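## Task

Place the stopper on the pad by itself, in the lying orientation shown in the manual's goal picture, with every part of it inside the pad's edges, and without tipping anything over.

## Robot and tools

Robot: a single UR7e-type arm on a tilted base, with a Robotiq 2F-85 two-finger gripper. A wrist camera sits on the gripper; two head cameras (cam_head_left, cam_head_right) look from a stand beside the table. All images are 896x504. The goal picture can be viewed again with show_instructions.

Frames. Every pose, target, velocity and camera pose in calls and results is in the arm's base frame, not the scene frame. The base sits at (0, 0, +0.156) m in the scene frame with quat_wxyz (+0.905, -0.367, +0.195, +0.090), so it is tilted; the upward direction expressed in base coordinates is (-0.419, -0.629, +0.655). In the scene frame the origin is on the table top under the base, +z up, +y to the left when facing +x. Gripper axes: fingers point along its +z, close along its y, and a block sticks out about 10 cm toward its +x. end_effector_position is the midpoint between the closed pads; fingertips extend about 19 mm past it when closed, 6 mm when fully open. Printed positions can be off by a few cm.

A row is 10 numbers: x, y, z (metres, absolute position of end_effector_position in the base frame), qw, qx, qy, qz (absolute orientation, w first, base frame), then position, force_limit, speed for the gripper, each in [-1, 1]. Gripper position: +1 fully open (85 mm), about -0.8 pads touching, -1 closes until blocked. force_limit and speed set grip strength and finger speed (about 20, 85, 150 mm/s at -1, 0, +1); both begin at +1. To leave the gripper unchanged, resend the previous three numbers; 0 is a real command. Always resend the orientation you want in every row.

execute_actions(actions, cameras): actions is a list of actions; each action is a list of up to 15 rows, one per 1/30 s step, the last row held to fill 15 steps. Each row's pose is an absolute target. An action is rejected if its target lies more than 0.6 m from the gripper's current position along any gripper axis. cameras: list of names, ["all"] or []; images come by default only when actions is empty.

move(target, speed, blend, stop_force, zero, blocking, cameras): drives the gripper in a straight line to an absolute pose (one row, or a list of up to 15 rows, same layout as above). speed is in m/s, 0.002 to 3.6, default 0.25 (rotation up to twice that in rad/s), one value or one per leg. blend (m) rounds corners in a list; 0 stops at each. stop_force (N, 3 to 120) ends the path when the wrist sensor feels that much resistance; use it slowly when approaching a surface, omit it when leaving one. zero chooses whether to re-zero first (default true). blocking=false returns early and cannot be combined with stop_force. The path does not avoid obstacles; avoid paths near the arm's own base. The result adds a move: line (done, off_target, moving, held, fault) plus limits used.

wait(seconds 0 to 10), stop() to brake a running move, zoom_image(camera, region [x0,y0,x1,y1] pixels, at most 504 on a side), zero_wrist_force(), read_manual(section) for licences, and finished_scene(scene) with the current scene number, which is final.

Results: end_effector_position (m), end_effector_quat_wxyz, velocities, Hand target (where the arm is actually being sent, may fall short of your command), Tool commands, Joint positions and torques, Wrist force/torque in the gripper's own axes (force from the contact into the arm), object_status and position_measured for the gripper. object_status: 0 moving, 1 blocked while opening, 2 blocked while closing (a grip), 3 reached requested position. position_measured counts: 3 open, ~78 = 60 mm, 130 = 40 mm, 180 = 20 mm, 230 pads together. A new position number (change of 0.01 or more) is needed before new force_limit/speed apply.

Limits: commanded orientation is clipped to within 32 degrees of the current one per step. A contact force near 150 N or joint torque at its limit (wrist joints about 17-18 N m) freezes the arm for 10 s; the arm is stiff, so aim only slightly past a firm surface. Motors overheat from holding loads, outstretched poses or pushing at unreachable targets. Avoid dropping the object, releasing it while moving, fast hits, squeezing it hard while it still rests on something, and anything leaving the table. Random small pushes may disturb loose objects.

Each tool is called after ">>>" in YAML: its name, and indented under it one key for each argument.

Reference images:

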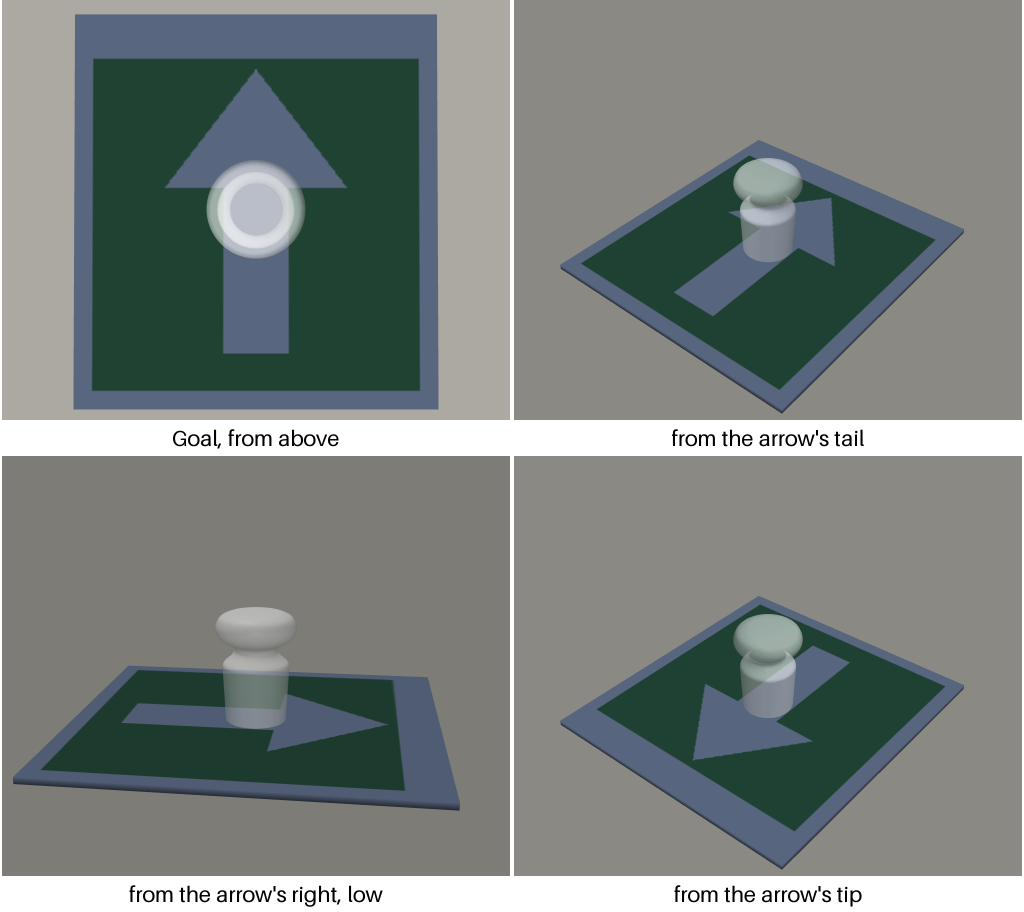

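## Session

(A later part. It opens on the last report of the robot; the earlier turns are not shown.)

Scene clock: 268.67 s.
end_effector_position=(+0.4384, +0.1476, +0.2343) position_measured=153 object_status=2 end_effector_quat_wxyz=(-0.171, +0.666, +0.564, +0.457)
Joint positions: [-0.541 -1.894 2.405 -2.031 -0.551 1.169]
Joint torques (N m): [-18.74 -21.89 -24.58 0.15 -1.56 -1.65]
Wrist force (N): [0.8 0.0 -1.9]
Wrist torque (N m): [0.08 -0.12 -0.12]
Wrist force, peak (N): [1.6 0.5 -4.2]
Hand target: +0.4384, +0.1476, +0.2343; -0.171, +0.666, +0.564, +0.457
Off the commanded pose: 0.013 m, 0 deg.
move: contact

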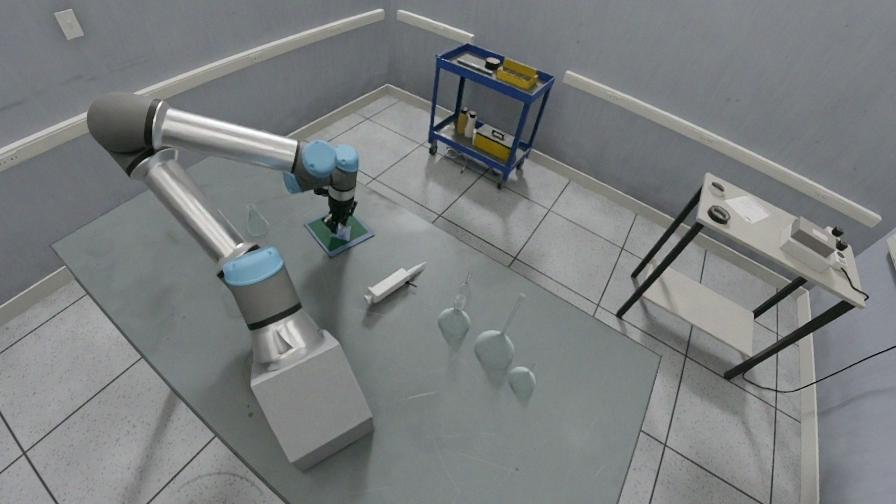

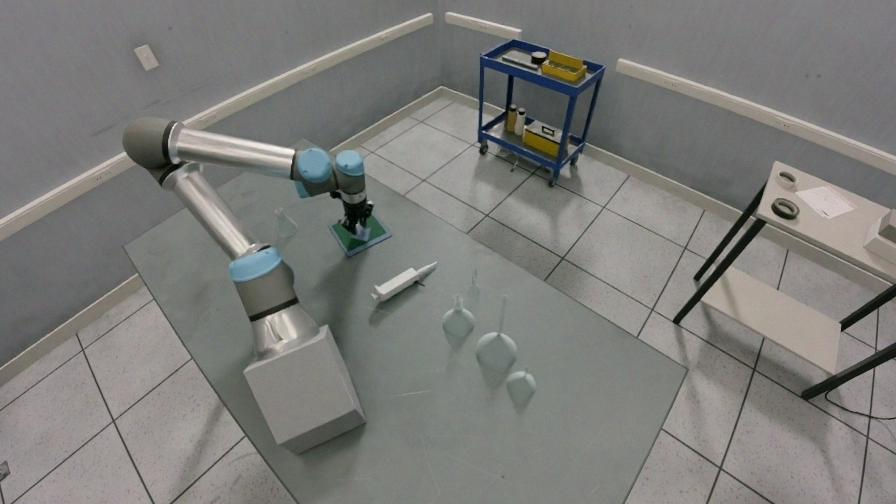

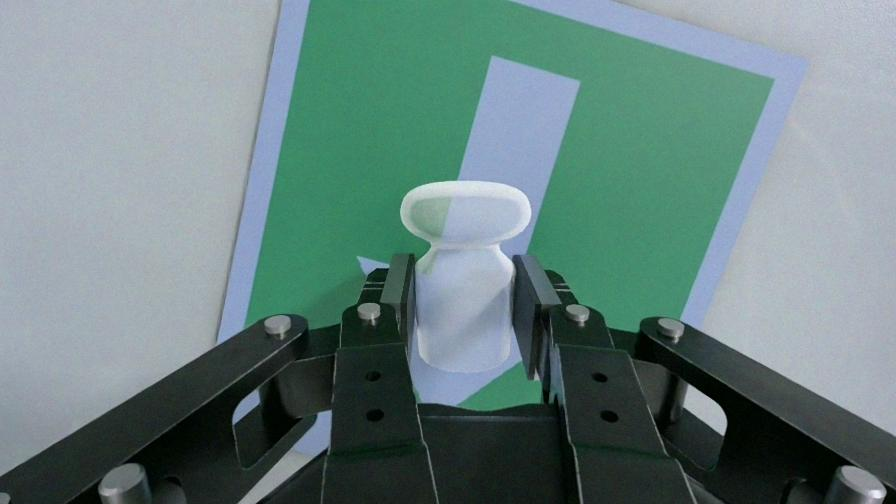

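>>> move:
  target: [0.4384, 0.1476, 0.2343, -0.1713, 0.6663, 0.5635, 0.4571, 0.1, -1, -1]
  speed: 0.05
  cameras: ["cam_wrist"]

>>> move:
  target: [0.4388, 0.1523, 0.2381, -0.0094, 0.7665, 0.5889, 0.2558, 0.1, -1, -1]
  speed: 0.12
  cameras: ["cam_wrist", "cam_head_left"]

>>> zoom_image:
  camera: "cam_wrist"
  region: [300, 130, 650, 440]

Scene clock: 281.70 s.
end_effector_position=(+0.4384, +0.1476, +0.2343) position_measured=117 object_status=0 end_effector_quat_wxyz=(-0.171, +0.666, +0.564, +0.457)
Joint positions: [-0.541 -1.894 2.405 -2.032 -0.551 1.169]
Joint torques (N m): [7.17 1.8 -3.66 -3.18 -1.56 0.87]
Wrist force (N): [0.3 0.1 0.8]
Wrist torque (N m): [0.08 -0.11 -0.12]
Wrist force, peak (N): [1.0 0.0 -2.4]
Hand target: +0.4384, +0.1476, +0.2343; -0.171, +0.666, +0.564, +0.457
Off the commanded pose: 0.000 m, 0 deg.
move: done
Images, in order (width x height): cam_wrist 896x504.

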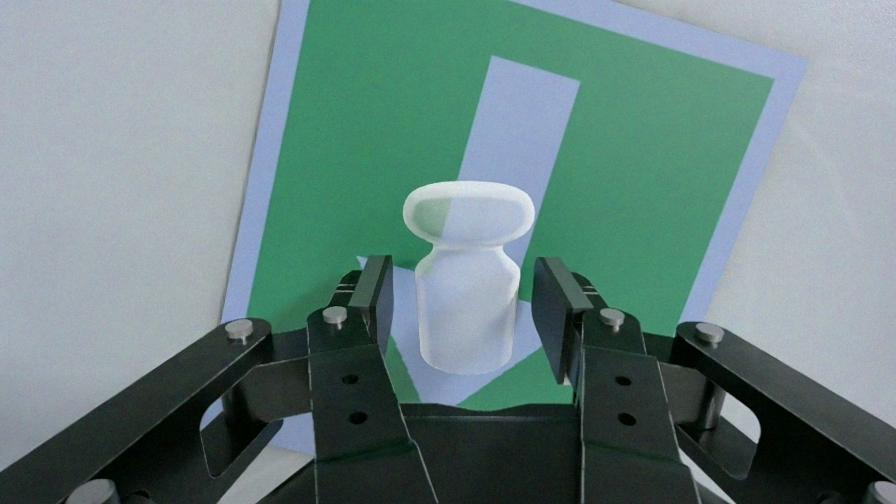

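Scene clock: 284.60 s.
end_effector_position=(+0.4388, +0.1523, +0.2381) position_measured=117 object_status=3 end_effector_quat_wxyz=(-0.009, +0.767, +0.589, +0.256)
Joint positions: [-0.187 -1.906 2.261 -2.275 -1.18 1.714]
Joint torques (N m): [10.66 -0.35 -24.16 0 -2.99 1.64]
Wrist force (N): [0.2 -0.4 1.0]
Wrist torque (N m): [-0.04 -0.07 -0.19]
Wrist force, peak (N): [1.9 0.5 1.0]
Hand target: +0.4388, +0.1523, +0.2381; -0.009, +0.767, +0.589, +0.256
Off the commanded pose: 0.000 m, 0 deg.
move: done
Images, in order (width x height): cam_head_left 896x504, cam_wrist 896x504.

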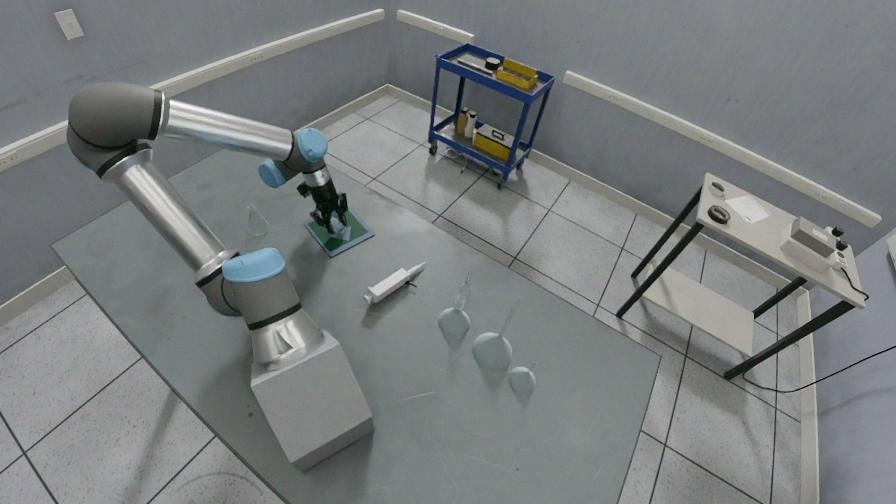

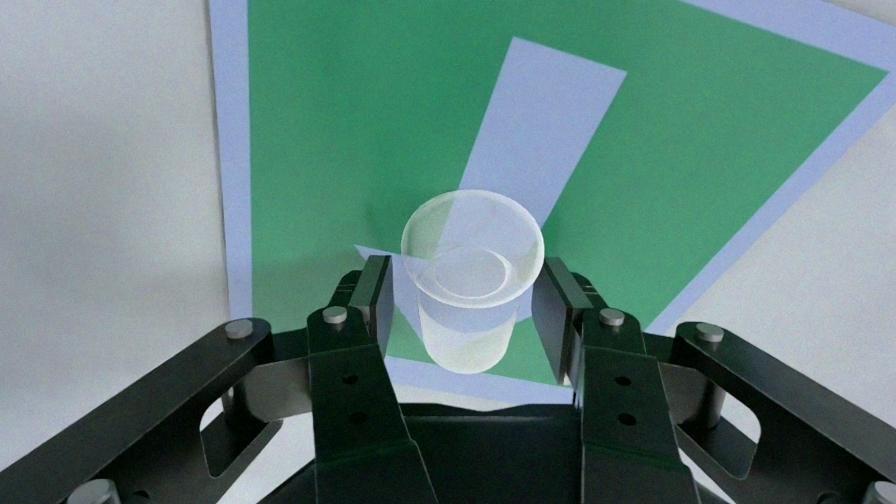

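Scaled by 1.440 from the camera's 896x504 image, which has a finer 1280x720 frame.

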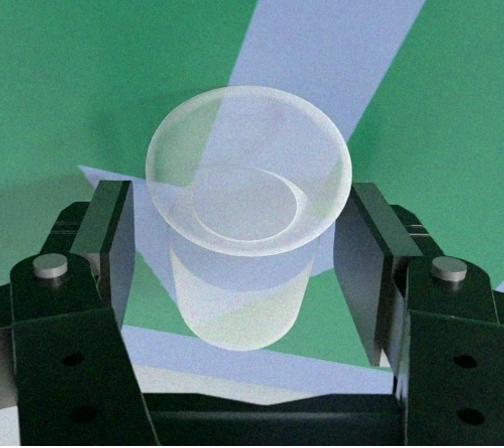

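>>> move:
  target:
    - [0.4398, 0.1491, 0.2374, -0.0094, 0.7665, 0.5889, 0.2558, 0.1, -1, -1]
    - [0.4398, 0.1491, 0.2374, -0.0094, 0.7665, 0.5889, 0.2558, -1, -1, -1]
  speed: 0.03
  cameras: ["cam_wrist"]

Scene clock: 295.20 s.
end_effector_position=(+0.4398, +0.1491, +0.2374) position_measured=153 object_status=0 end_effector_quat_wxyz=(-0.009, +0.767, +0.589, +0.256)
Joint positions: [-0.196 -1.905 2.262 -2.273 -1.177 1.705]
Joint torques (N m): [-15.92 -0.29 -2.89 -0.31 0.98 -1.54]
Wrist force (N): [0.4 -0.1 0.6]
Wrist torque (N m): [0.00 -0.09 -0.19]
Wrist force, peak (N): [0.8 -0.4 1.1]
Hand target: +0.4398, +0.1491, +0.2374; -0.009, +0.767, +0.589, +0.256
Off the commanded pose: 0.000 m, 0 deg.
move: done
Images, in order (width x height): cam_wrist 896x504.

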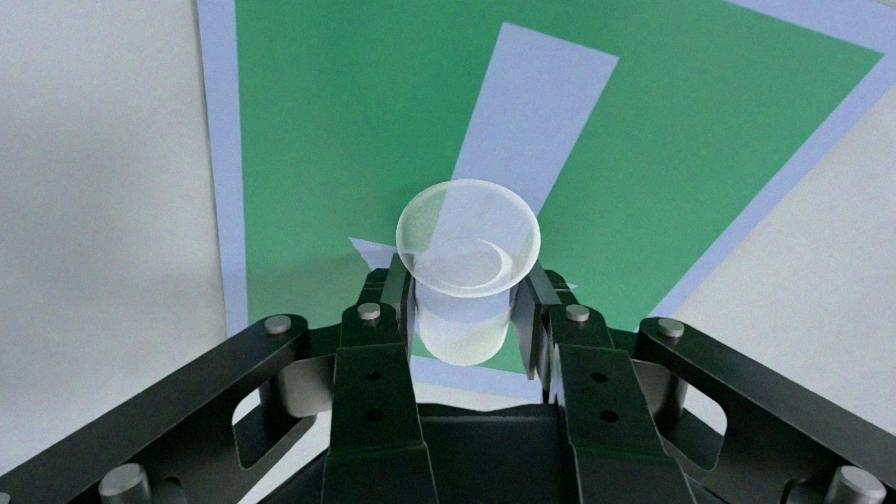

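>>> move:
  target:
    - [0.3980, 0.0864, 0.3026, -0.0094, 0.7665, 0.5889, 0.2558, -1, -1, -1]
    - [0.4105, 0.0883, 0.2995, -0.4002, 0.2940, 0.5638, 0.6595, -1, -1, -1]
  speed: [0.15, 0.35]
  blend: [0.02, 0]
  cameras: ["all"]

Scene clock: 331.47 s.
end_effector_position=(+0.4105, +0.0883, +0.2995) position_measured=153 object_status=2 end_effector_quat_wxyz=(-0.400, +0.294, +0.564, +0.660)
Joint positions: [-0.662 -1.237 1.827 -0.304 -0.747 -0.756]
Joint torques (N m): [-5.78 -2.55 -22.53 3.1 -3.63 -2.51]
Wrist force (N): [-0.9 -0.1 0.6]
Wrist torque (N m): [-0.01 0.10 0.16]
Wrist force, peak (N): [-5.6 -2.0 0.2]
Hand target: +0.4105, +0.0883, +0.2995; -0.400, +0.294, +0.564, +0.660
Off the commanded pose: 0.000 m, 0 deg.
move: done

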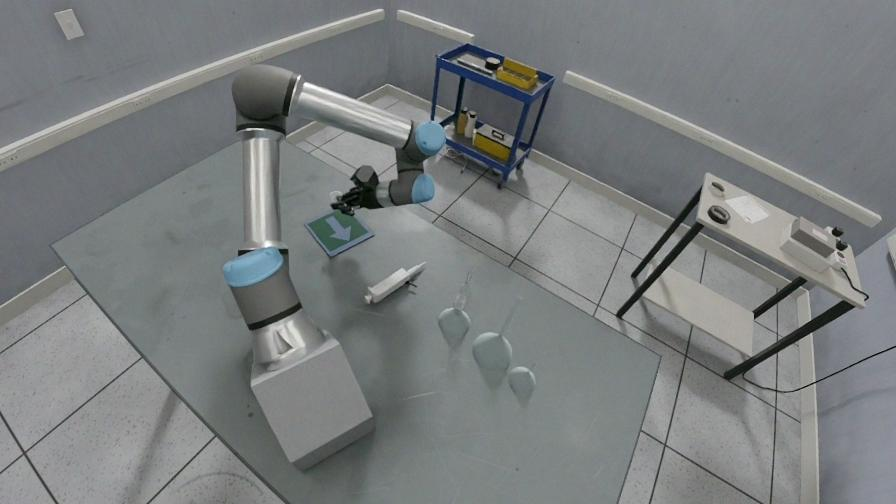

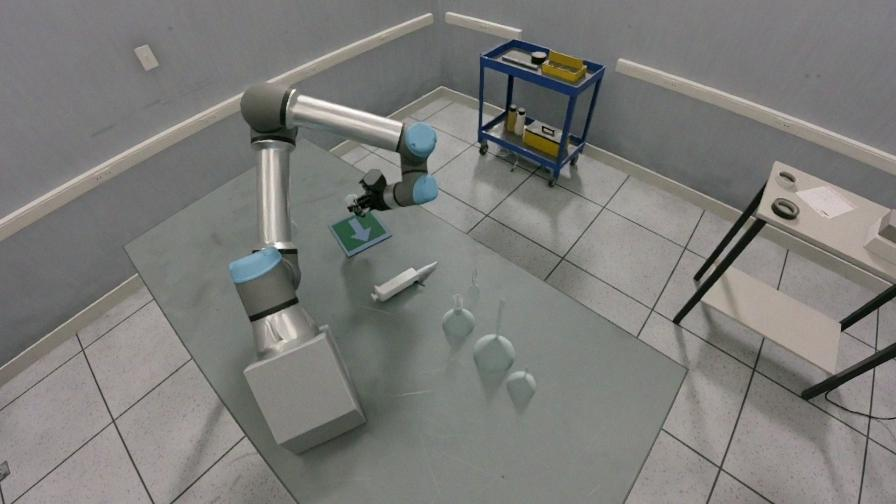

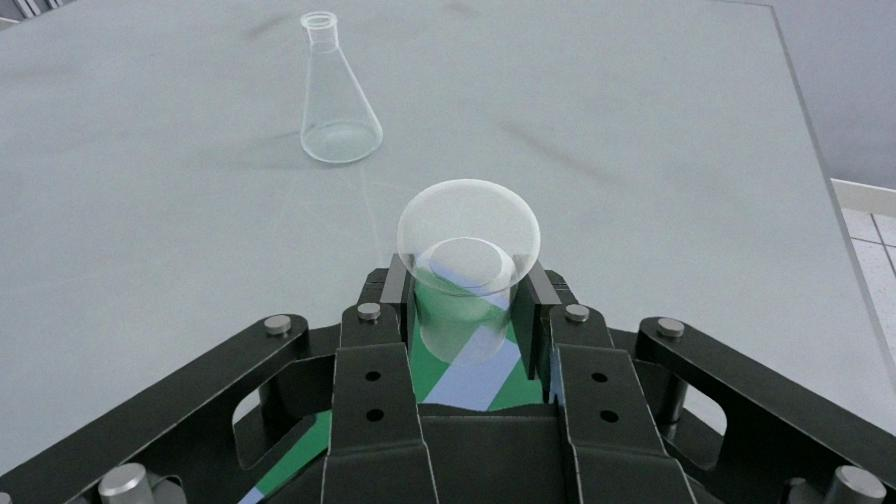

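>>> move:
  target: [0.4398, 0.1323, 0.2537, -0.4002, 0.2940, 0.5638, 0.6595, -1, -1, -1]
  speed: 0.12
  cameras: ["cam_wrist", "cam_head_left", "cam_head_right"]

>>> zoom_image:
  camera: "cam_head_left"
  region: [290, 160, 400, 270]

>>> zoom_image:
  camera: "cam_head_right"
  region: [310, 160, 420, 270]

>>> zoom_image:
  camera: "cam_wrist"
  region: [300, 130, 650, 440]

Scene clock: 337.20 s.
end_effector_position=(+0.4397, +0.1322, +0.2538) position_measured=153 object_status=2 end_effector_quat_wxyz=(-0.400, +0.294, +0.564, +0.660)
Joint positions: [-0.543 -1.132 1.817 -0.357 -0.634 -0.813]
Joint torques (N m): [-4.92 -4.52 -18.25 0.19 0.33 -2.13]
Wrist force (N): [-1.0 0.0 0.9]
Wrist torque (N m): [0.01 0.09 0.14]
Wrist force, peak (N): [-2.2 0.0 1.2]
Hand target: +0.4398, +0.1323, +0.2537; -0.400, +0.294, +0.564, +0.660
Off the commanded pose: 0.000 m, 0 deg.
move: done

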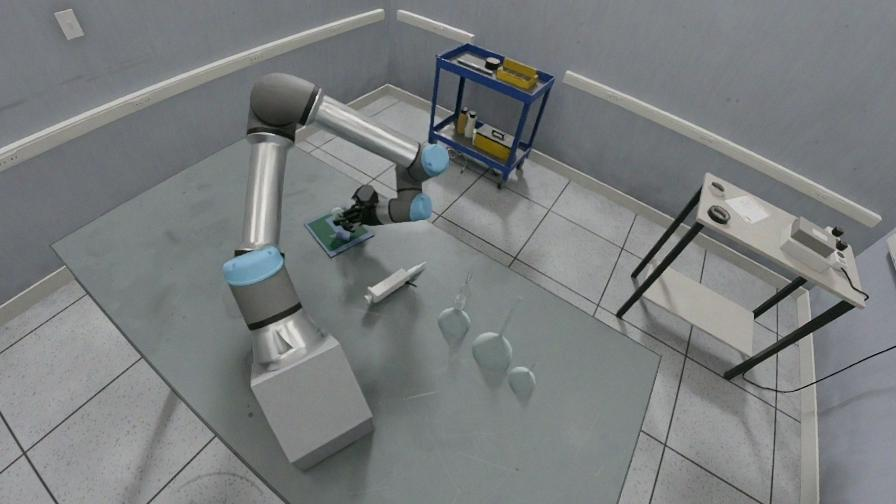

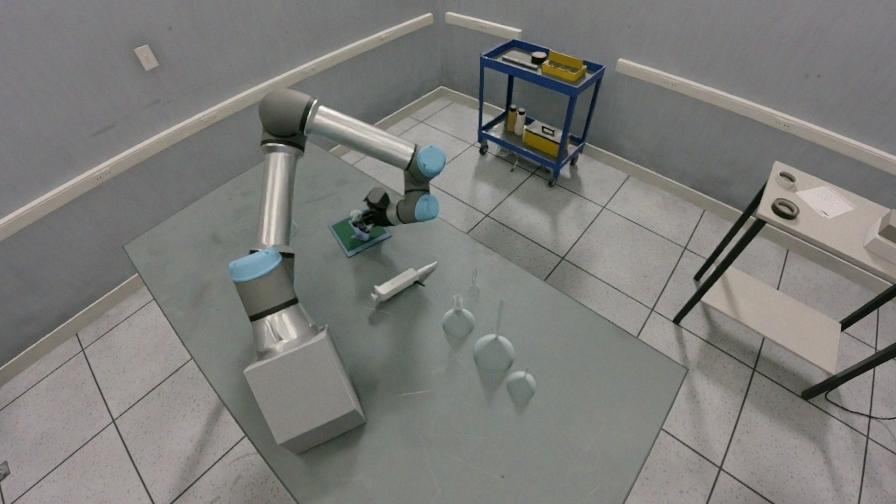

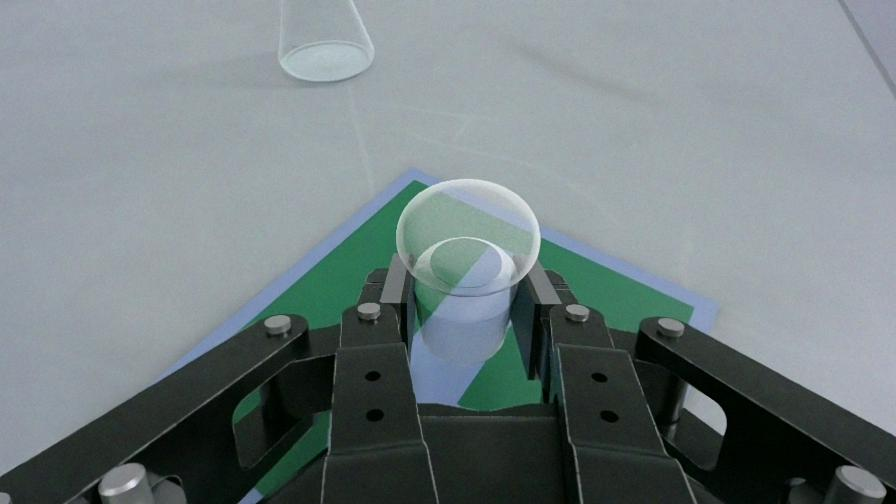

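Scaled by 4.582 from the camera's 896x504 image, which has a finer 1280x720 frame.

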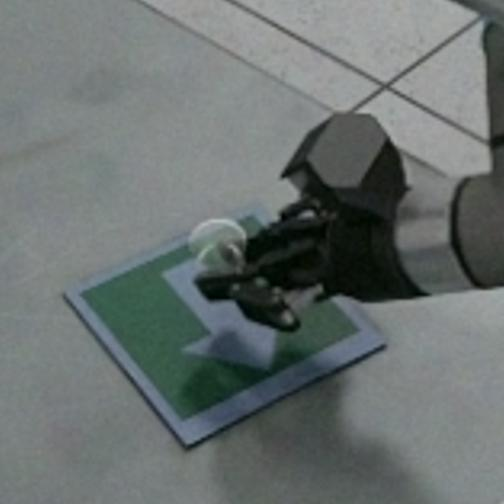

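Scaled by 4.582 from the camera's 896x504 image, which has a finer 1280x720 frame.

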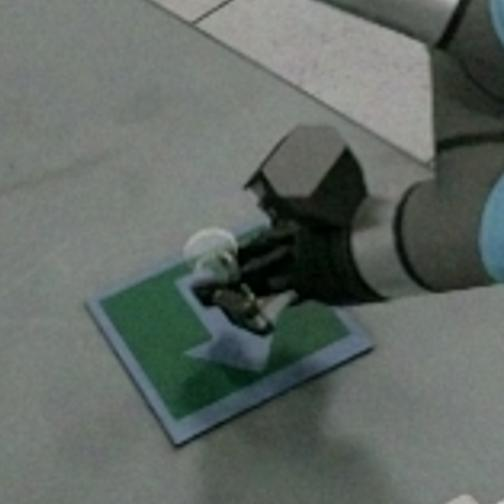

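Scaled by 1.440 from the camera's 896x504 image, which has a finer 1280x720 frame.

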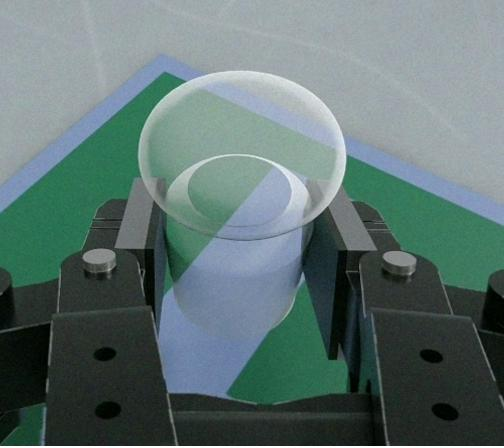

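>>> move:
  target: [0.4384, 0.1408, 0.2464, -0.4002, 0.2940, 0.5638, 0.6595, -1, -1, -1]
  speed: 0.05

>>> move:
  target: [0.4497, 0.1578, 0.2288, -0.4002, 0.2940, 0.5638, 0.6595, -1, -1, -1]
  speed: 0.007
  stop_force: 3
  cameras: ["cam_wrist", "cam_head_left", "cam_head_right"]

>>> zoom_image:
  camera: "cam_head_left"
  region: [290, 160, 400, 270]

>>> zoom_image:
  camera: "cam_wrist"
  region: [300, 130, 650, 440]

Scene clock: 351.77 s.
end_effector_position=(+0.4384, +0.1407, +0.2465) position_measured=153 object_status=2 end_effector_quat_wxyz=(-0.400, +0.294, +0.564, +0.660) end_effector_velocity=(+0.000, +0.002, -0.001) end_effector_angular_velocity=(-0.001, -0.001, -0.001)
Joint positions: [-0.528 -1.126 1.832 -0.371 -0.62 -0.821]
Joint velocities: [0.004 0.001 0.002 -0.003 0.005 -0.002]
Joint torques (N m): [-7.79 -5.33 0.33 -0.04 0.61 -2.02]
Wrist force (N): [-0.8 0.1 0.7]
Wrist torque (N m): [0.03 0.07 0.13]
Wrist force, peak (N): [-0.9 0.3 1.2]
Hand target: +0.4384, +0.1408, +0.2464; -0.400, +0.294, +0.564, +0.660
Off the commanded pose: 0.000 m, 0 deg.
move: done

Scene clock: 354.83 s.
end_effector_position=(+0.4438, +0.1490, +0.2380) position_measured=153 object_status=2 end_effector_quat_wxyz=(-0.400, +0.294, +0.564, +0.660)
Joint positions: [-0.506 -1.103 1.825 -0.376 -0.599 -0.833]
Joint torques (N m): [-42.66 -44.61 1.14 1.98 -3.14 1.15]
Wrist force (N): [2.9 -0.1 -0.7]
Wrist torque (N m): [0.02 -0.03 0.13]
Wrist force, peak (N): [4.7 0.4 -2.2]
Hand target: +0.4438, +0.1490, +0.2380; -0.400, +0.294, +0.564, +0.660
Off the commanded pose: 0.014 m, 0 deg.
move: contact

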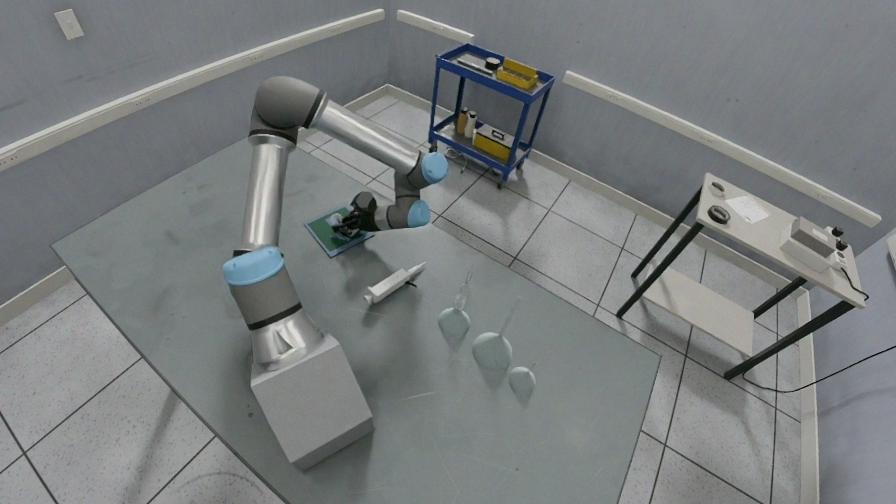

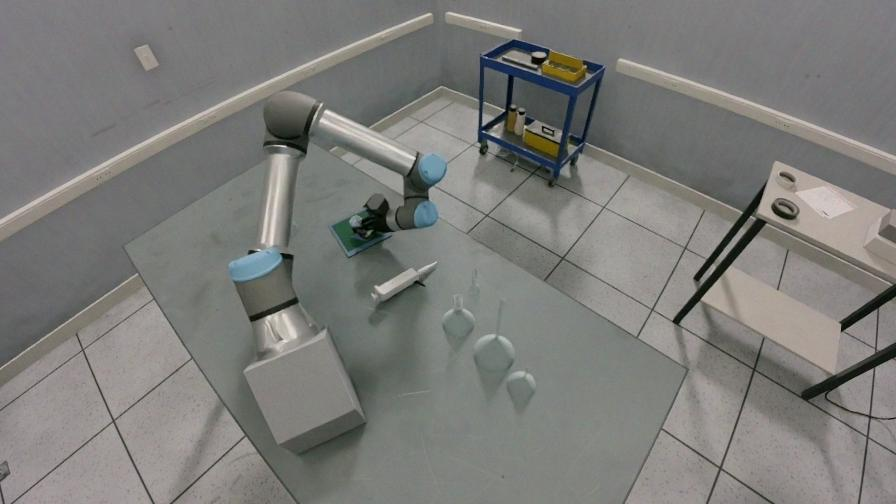

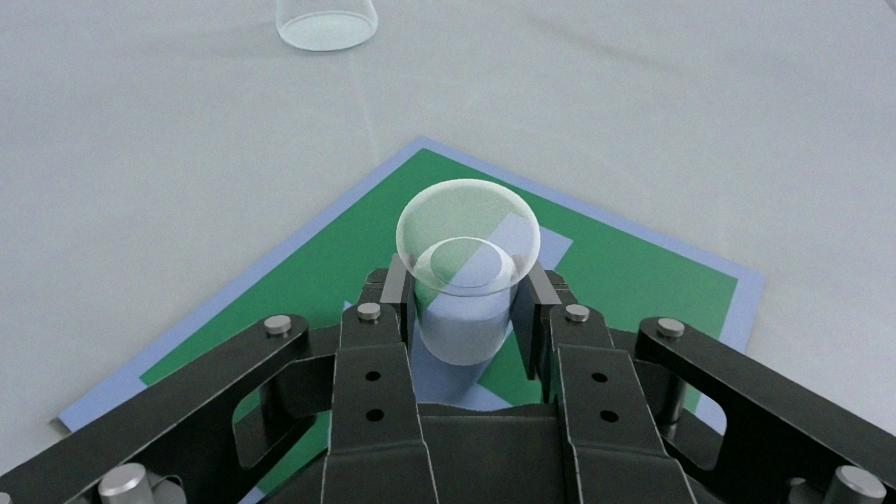

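Scaled by 4.582 from the camera's 896x504 image, which has a finer 1280x720 frame.

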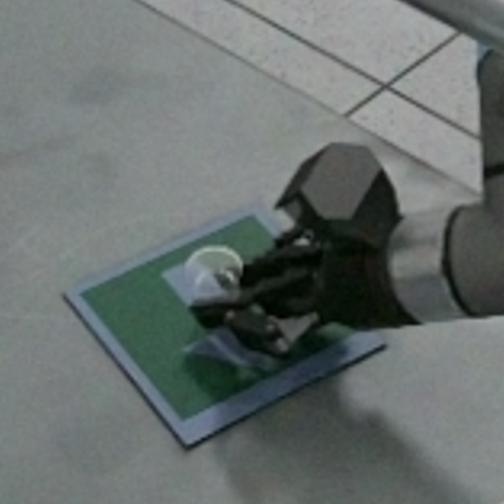

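Scaled by 1.440 from the camera's 896x504 image, which has a finer 1280x720 frame.

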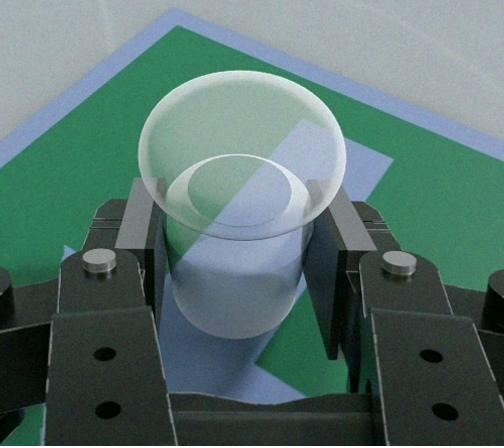

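>>> move:
  target: [0.4438, 0.1490, 0.2380, -0.4002, 0.2940, 0.5638, 0.6595, 0.6, -1, -1]
  speed: 0.02
  cameras: ["cam_wrist"]

Scene clock: 364.40 s.
end_effector_position=(+0.4438, +0.1490, +0.2380) position_measured=53 object_status=0 end_effector_quat_wxyz=(-0.400, +0.294, +0.564, +0.660)
Joint positions: [-0.506 -1.103 1.825 -0.376 -0.599 -0.834]
Joint torques (N m): [-7.19 -46.02 2.06 2.66 0.55 -1.54]
Wrist force (N): [-0.5 0.1 0.4]
Wrist torque (N m): [0.04 0.08 0.12]
Wrist force, peak (N): [3.2 0.2 -1.0]
Hand target: +0.4438, +0.1490, +0.2380; -0.400, +0.294, +0.564, +0.660
Off the commanded pose: 0.000 m, 0 deg.
move: done
Images, in order (width x height): cam_wrist 896x504.

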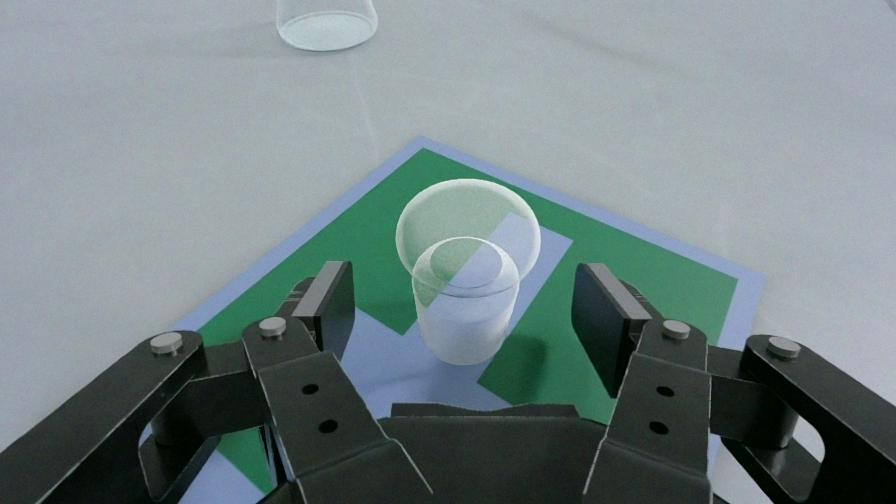

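>>> move:
  target: [0.4514, 0.0315, 0.2151, -0.4002, 0.2940, 0.5638, 0.6595, 0.6, -1, -1]
  speed: 0.08
  cameras: ["all"]

>>> zoom_image:
  camera: "cam_head_left"
  region: [290, 160, 400, 270]

Scene clock: 371.37 s.
end_effector_position=(+0.4514, +0.0316, +0.2151) position_measured=53 object_status=3 end_effector_quat_wxyz=(-0.400, +0.294, +0.564, +0.660)
Joint positions: [-0.701 -0.997 1.714 -0.443 -0.784 -0.741]
Joint torques (N m): [-52.97 -6.51 -22.78 -0.15 -3.43 1.21]
Wrist force (N): [-0.5 -0.1 0.2]
Wrist torque (N m): [0.00 0.08 0.02]
Wrist force, peak (N): [-0.8 0.2 1.5]
Hand target: +0.4514, +0.0315, +0.2151; -0.400, +0.294, +0.564, +0.660
Off the commanded pose: 0.000 m, 0 deg.
move: done

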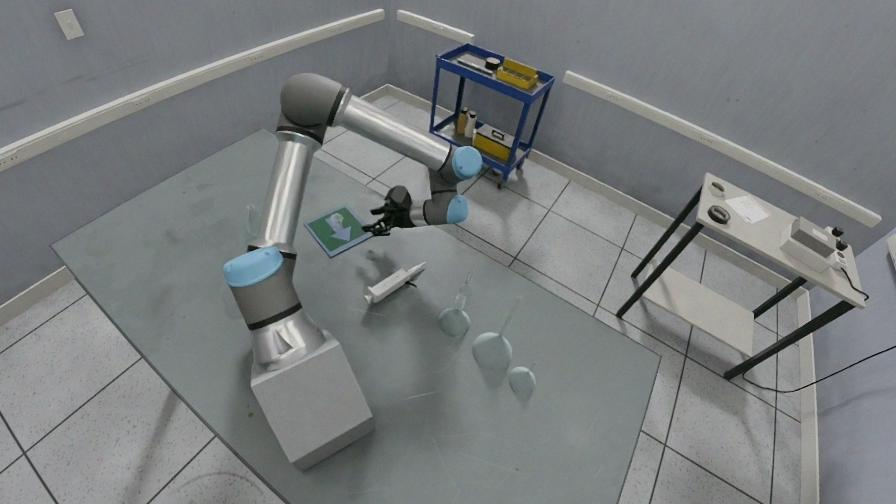

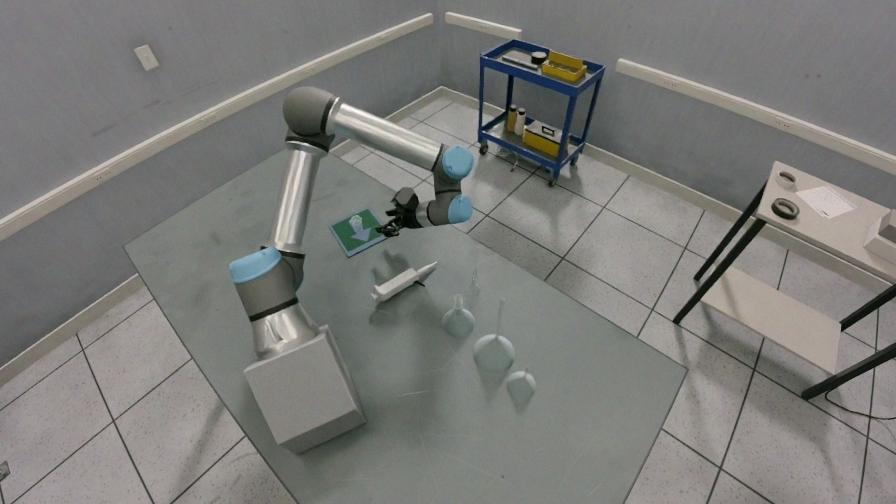

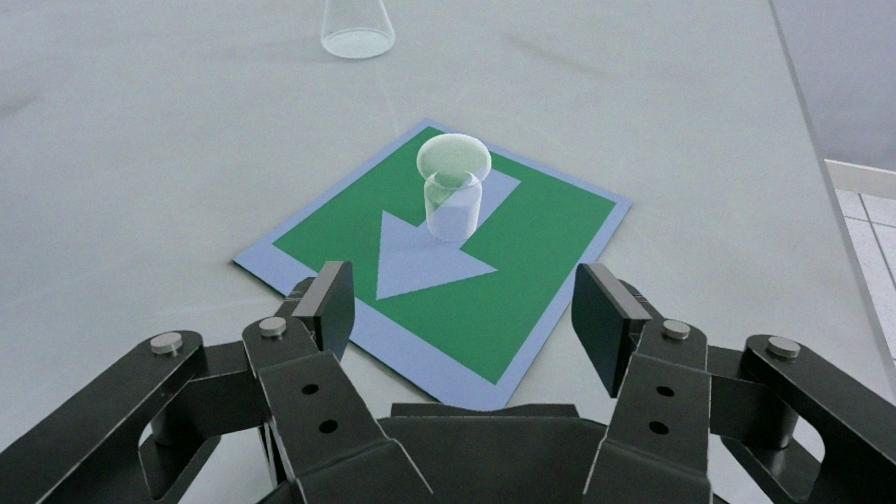

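Scaled by 4.582 from the camera's 896x504 image, which has a finer 1280x720 frame.

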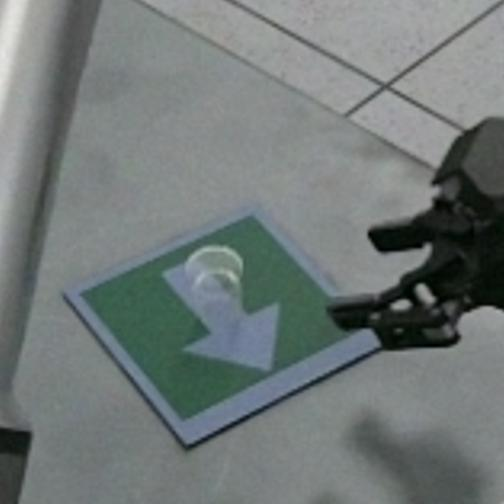

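The stopper is standing upright in the middle of the pad, and the gripper has let go and moved clear of it.

>>> finished_scene:
  scene: 2

The scene is finished: the task was done.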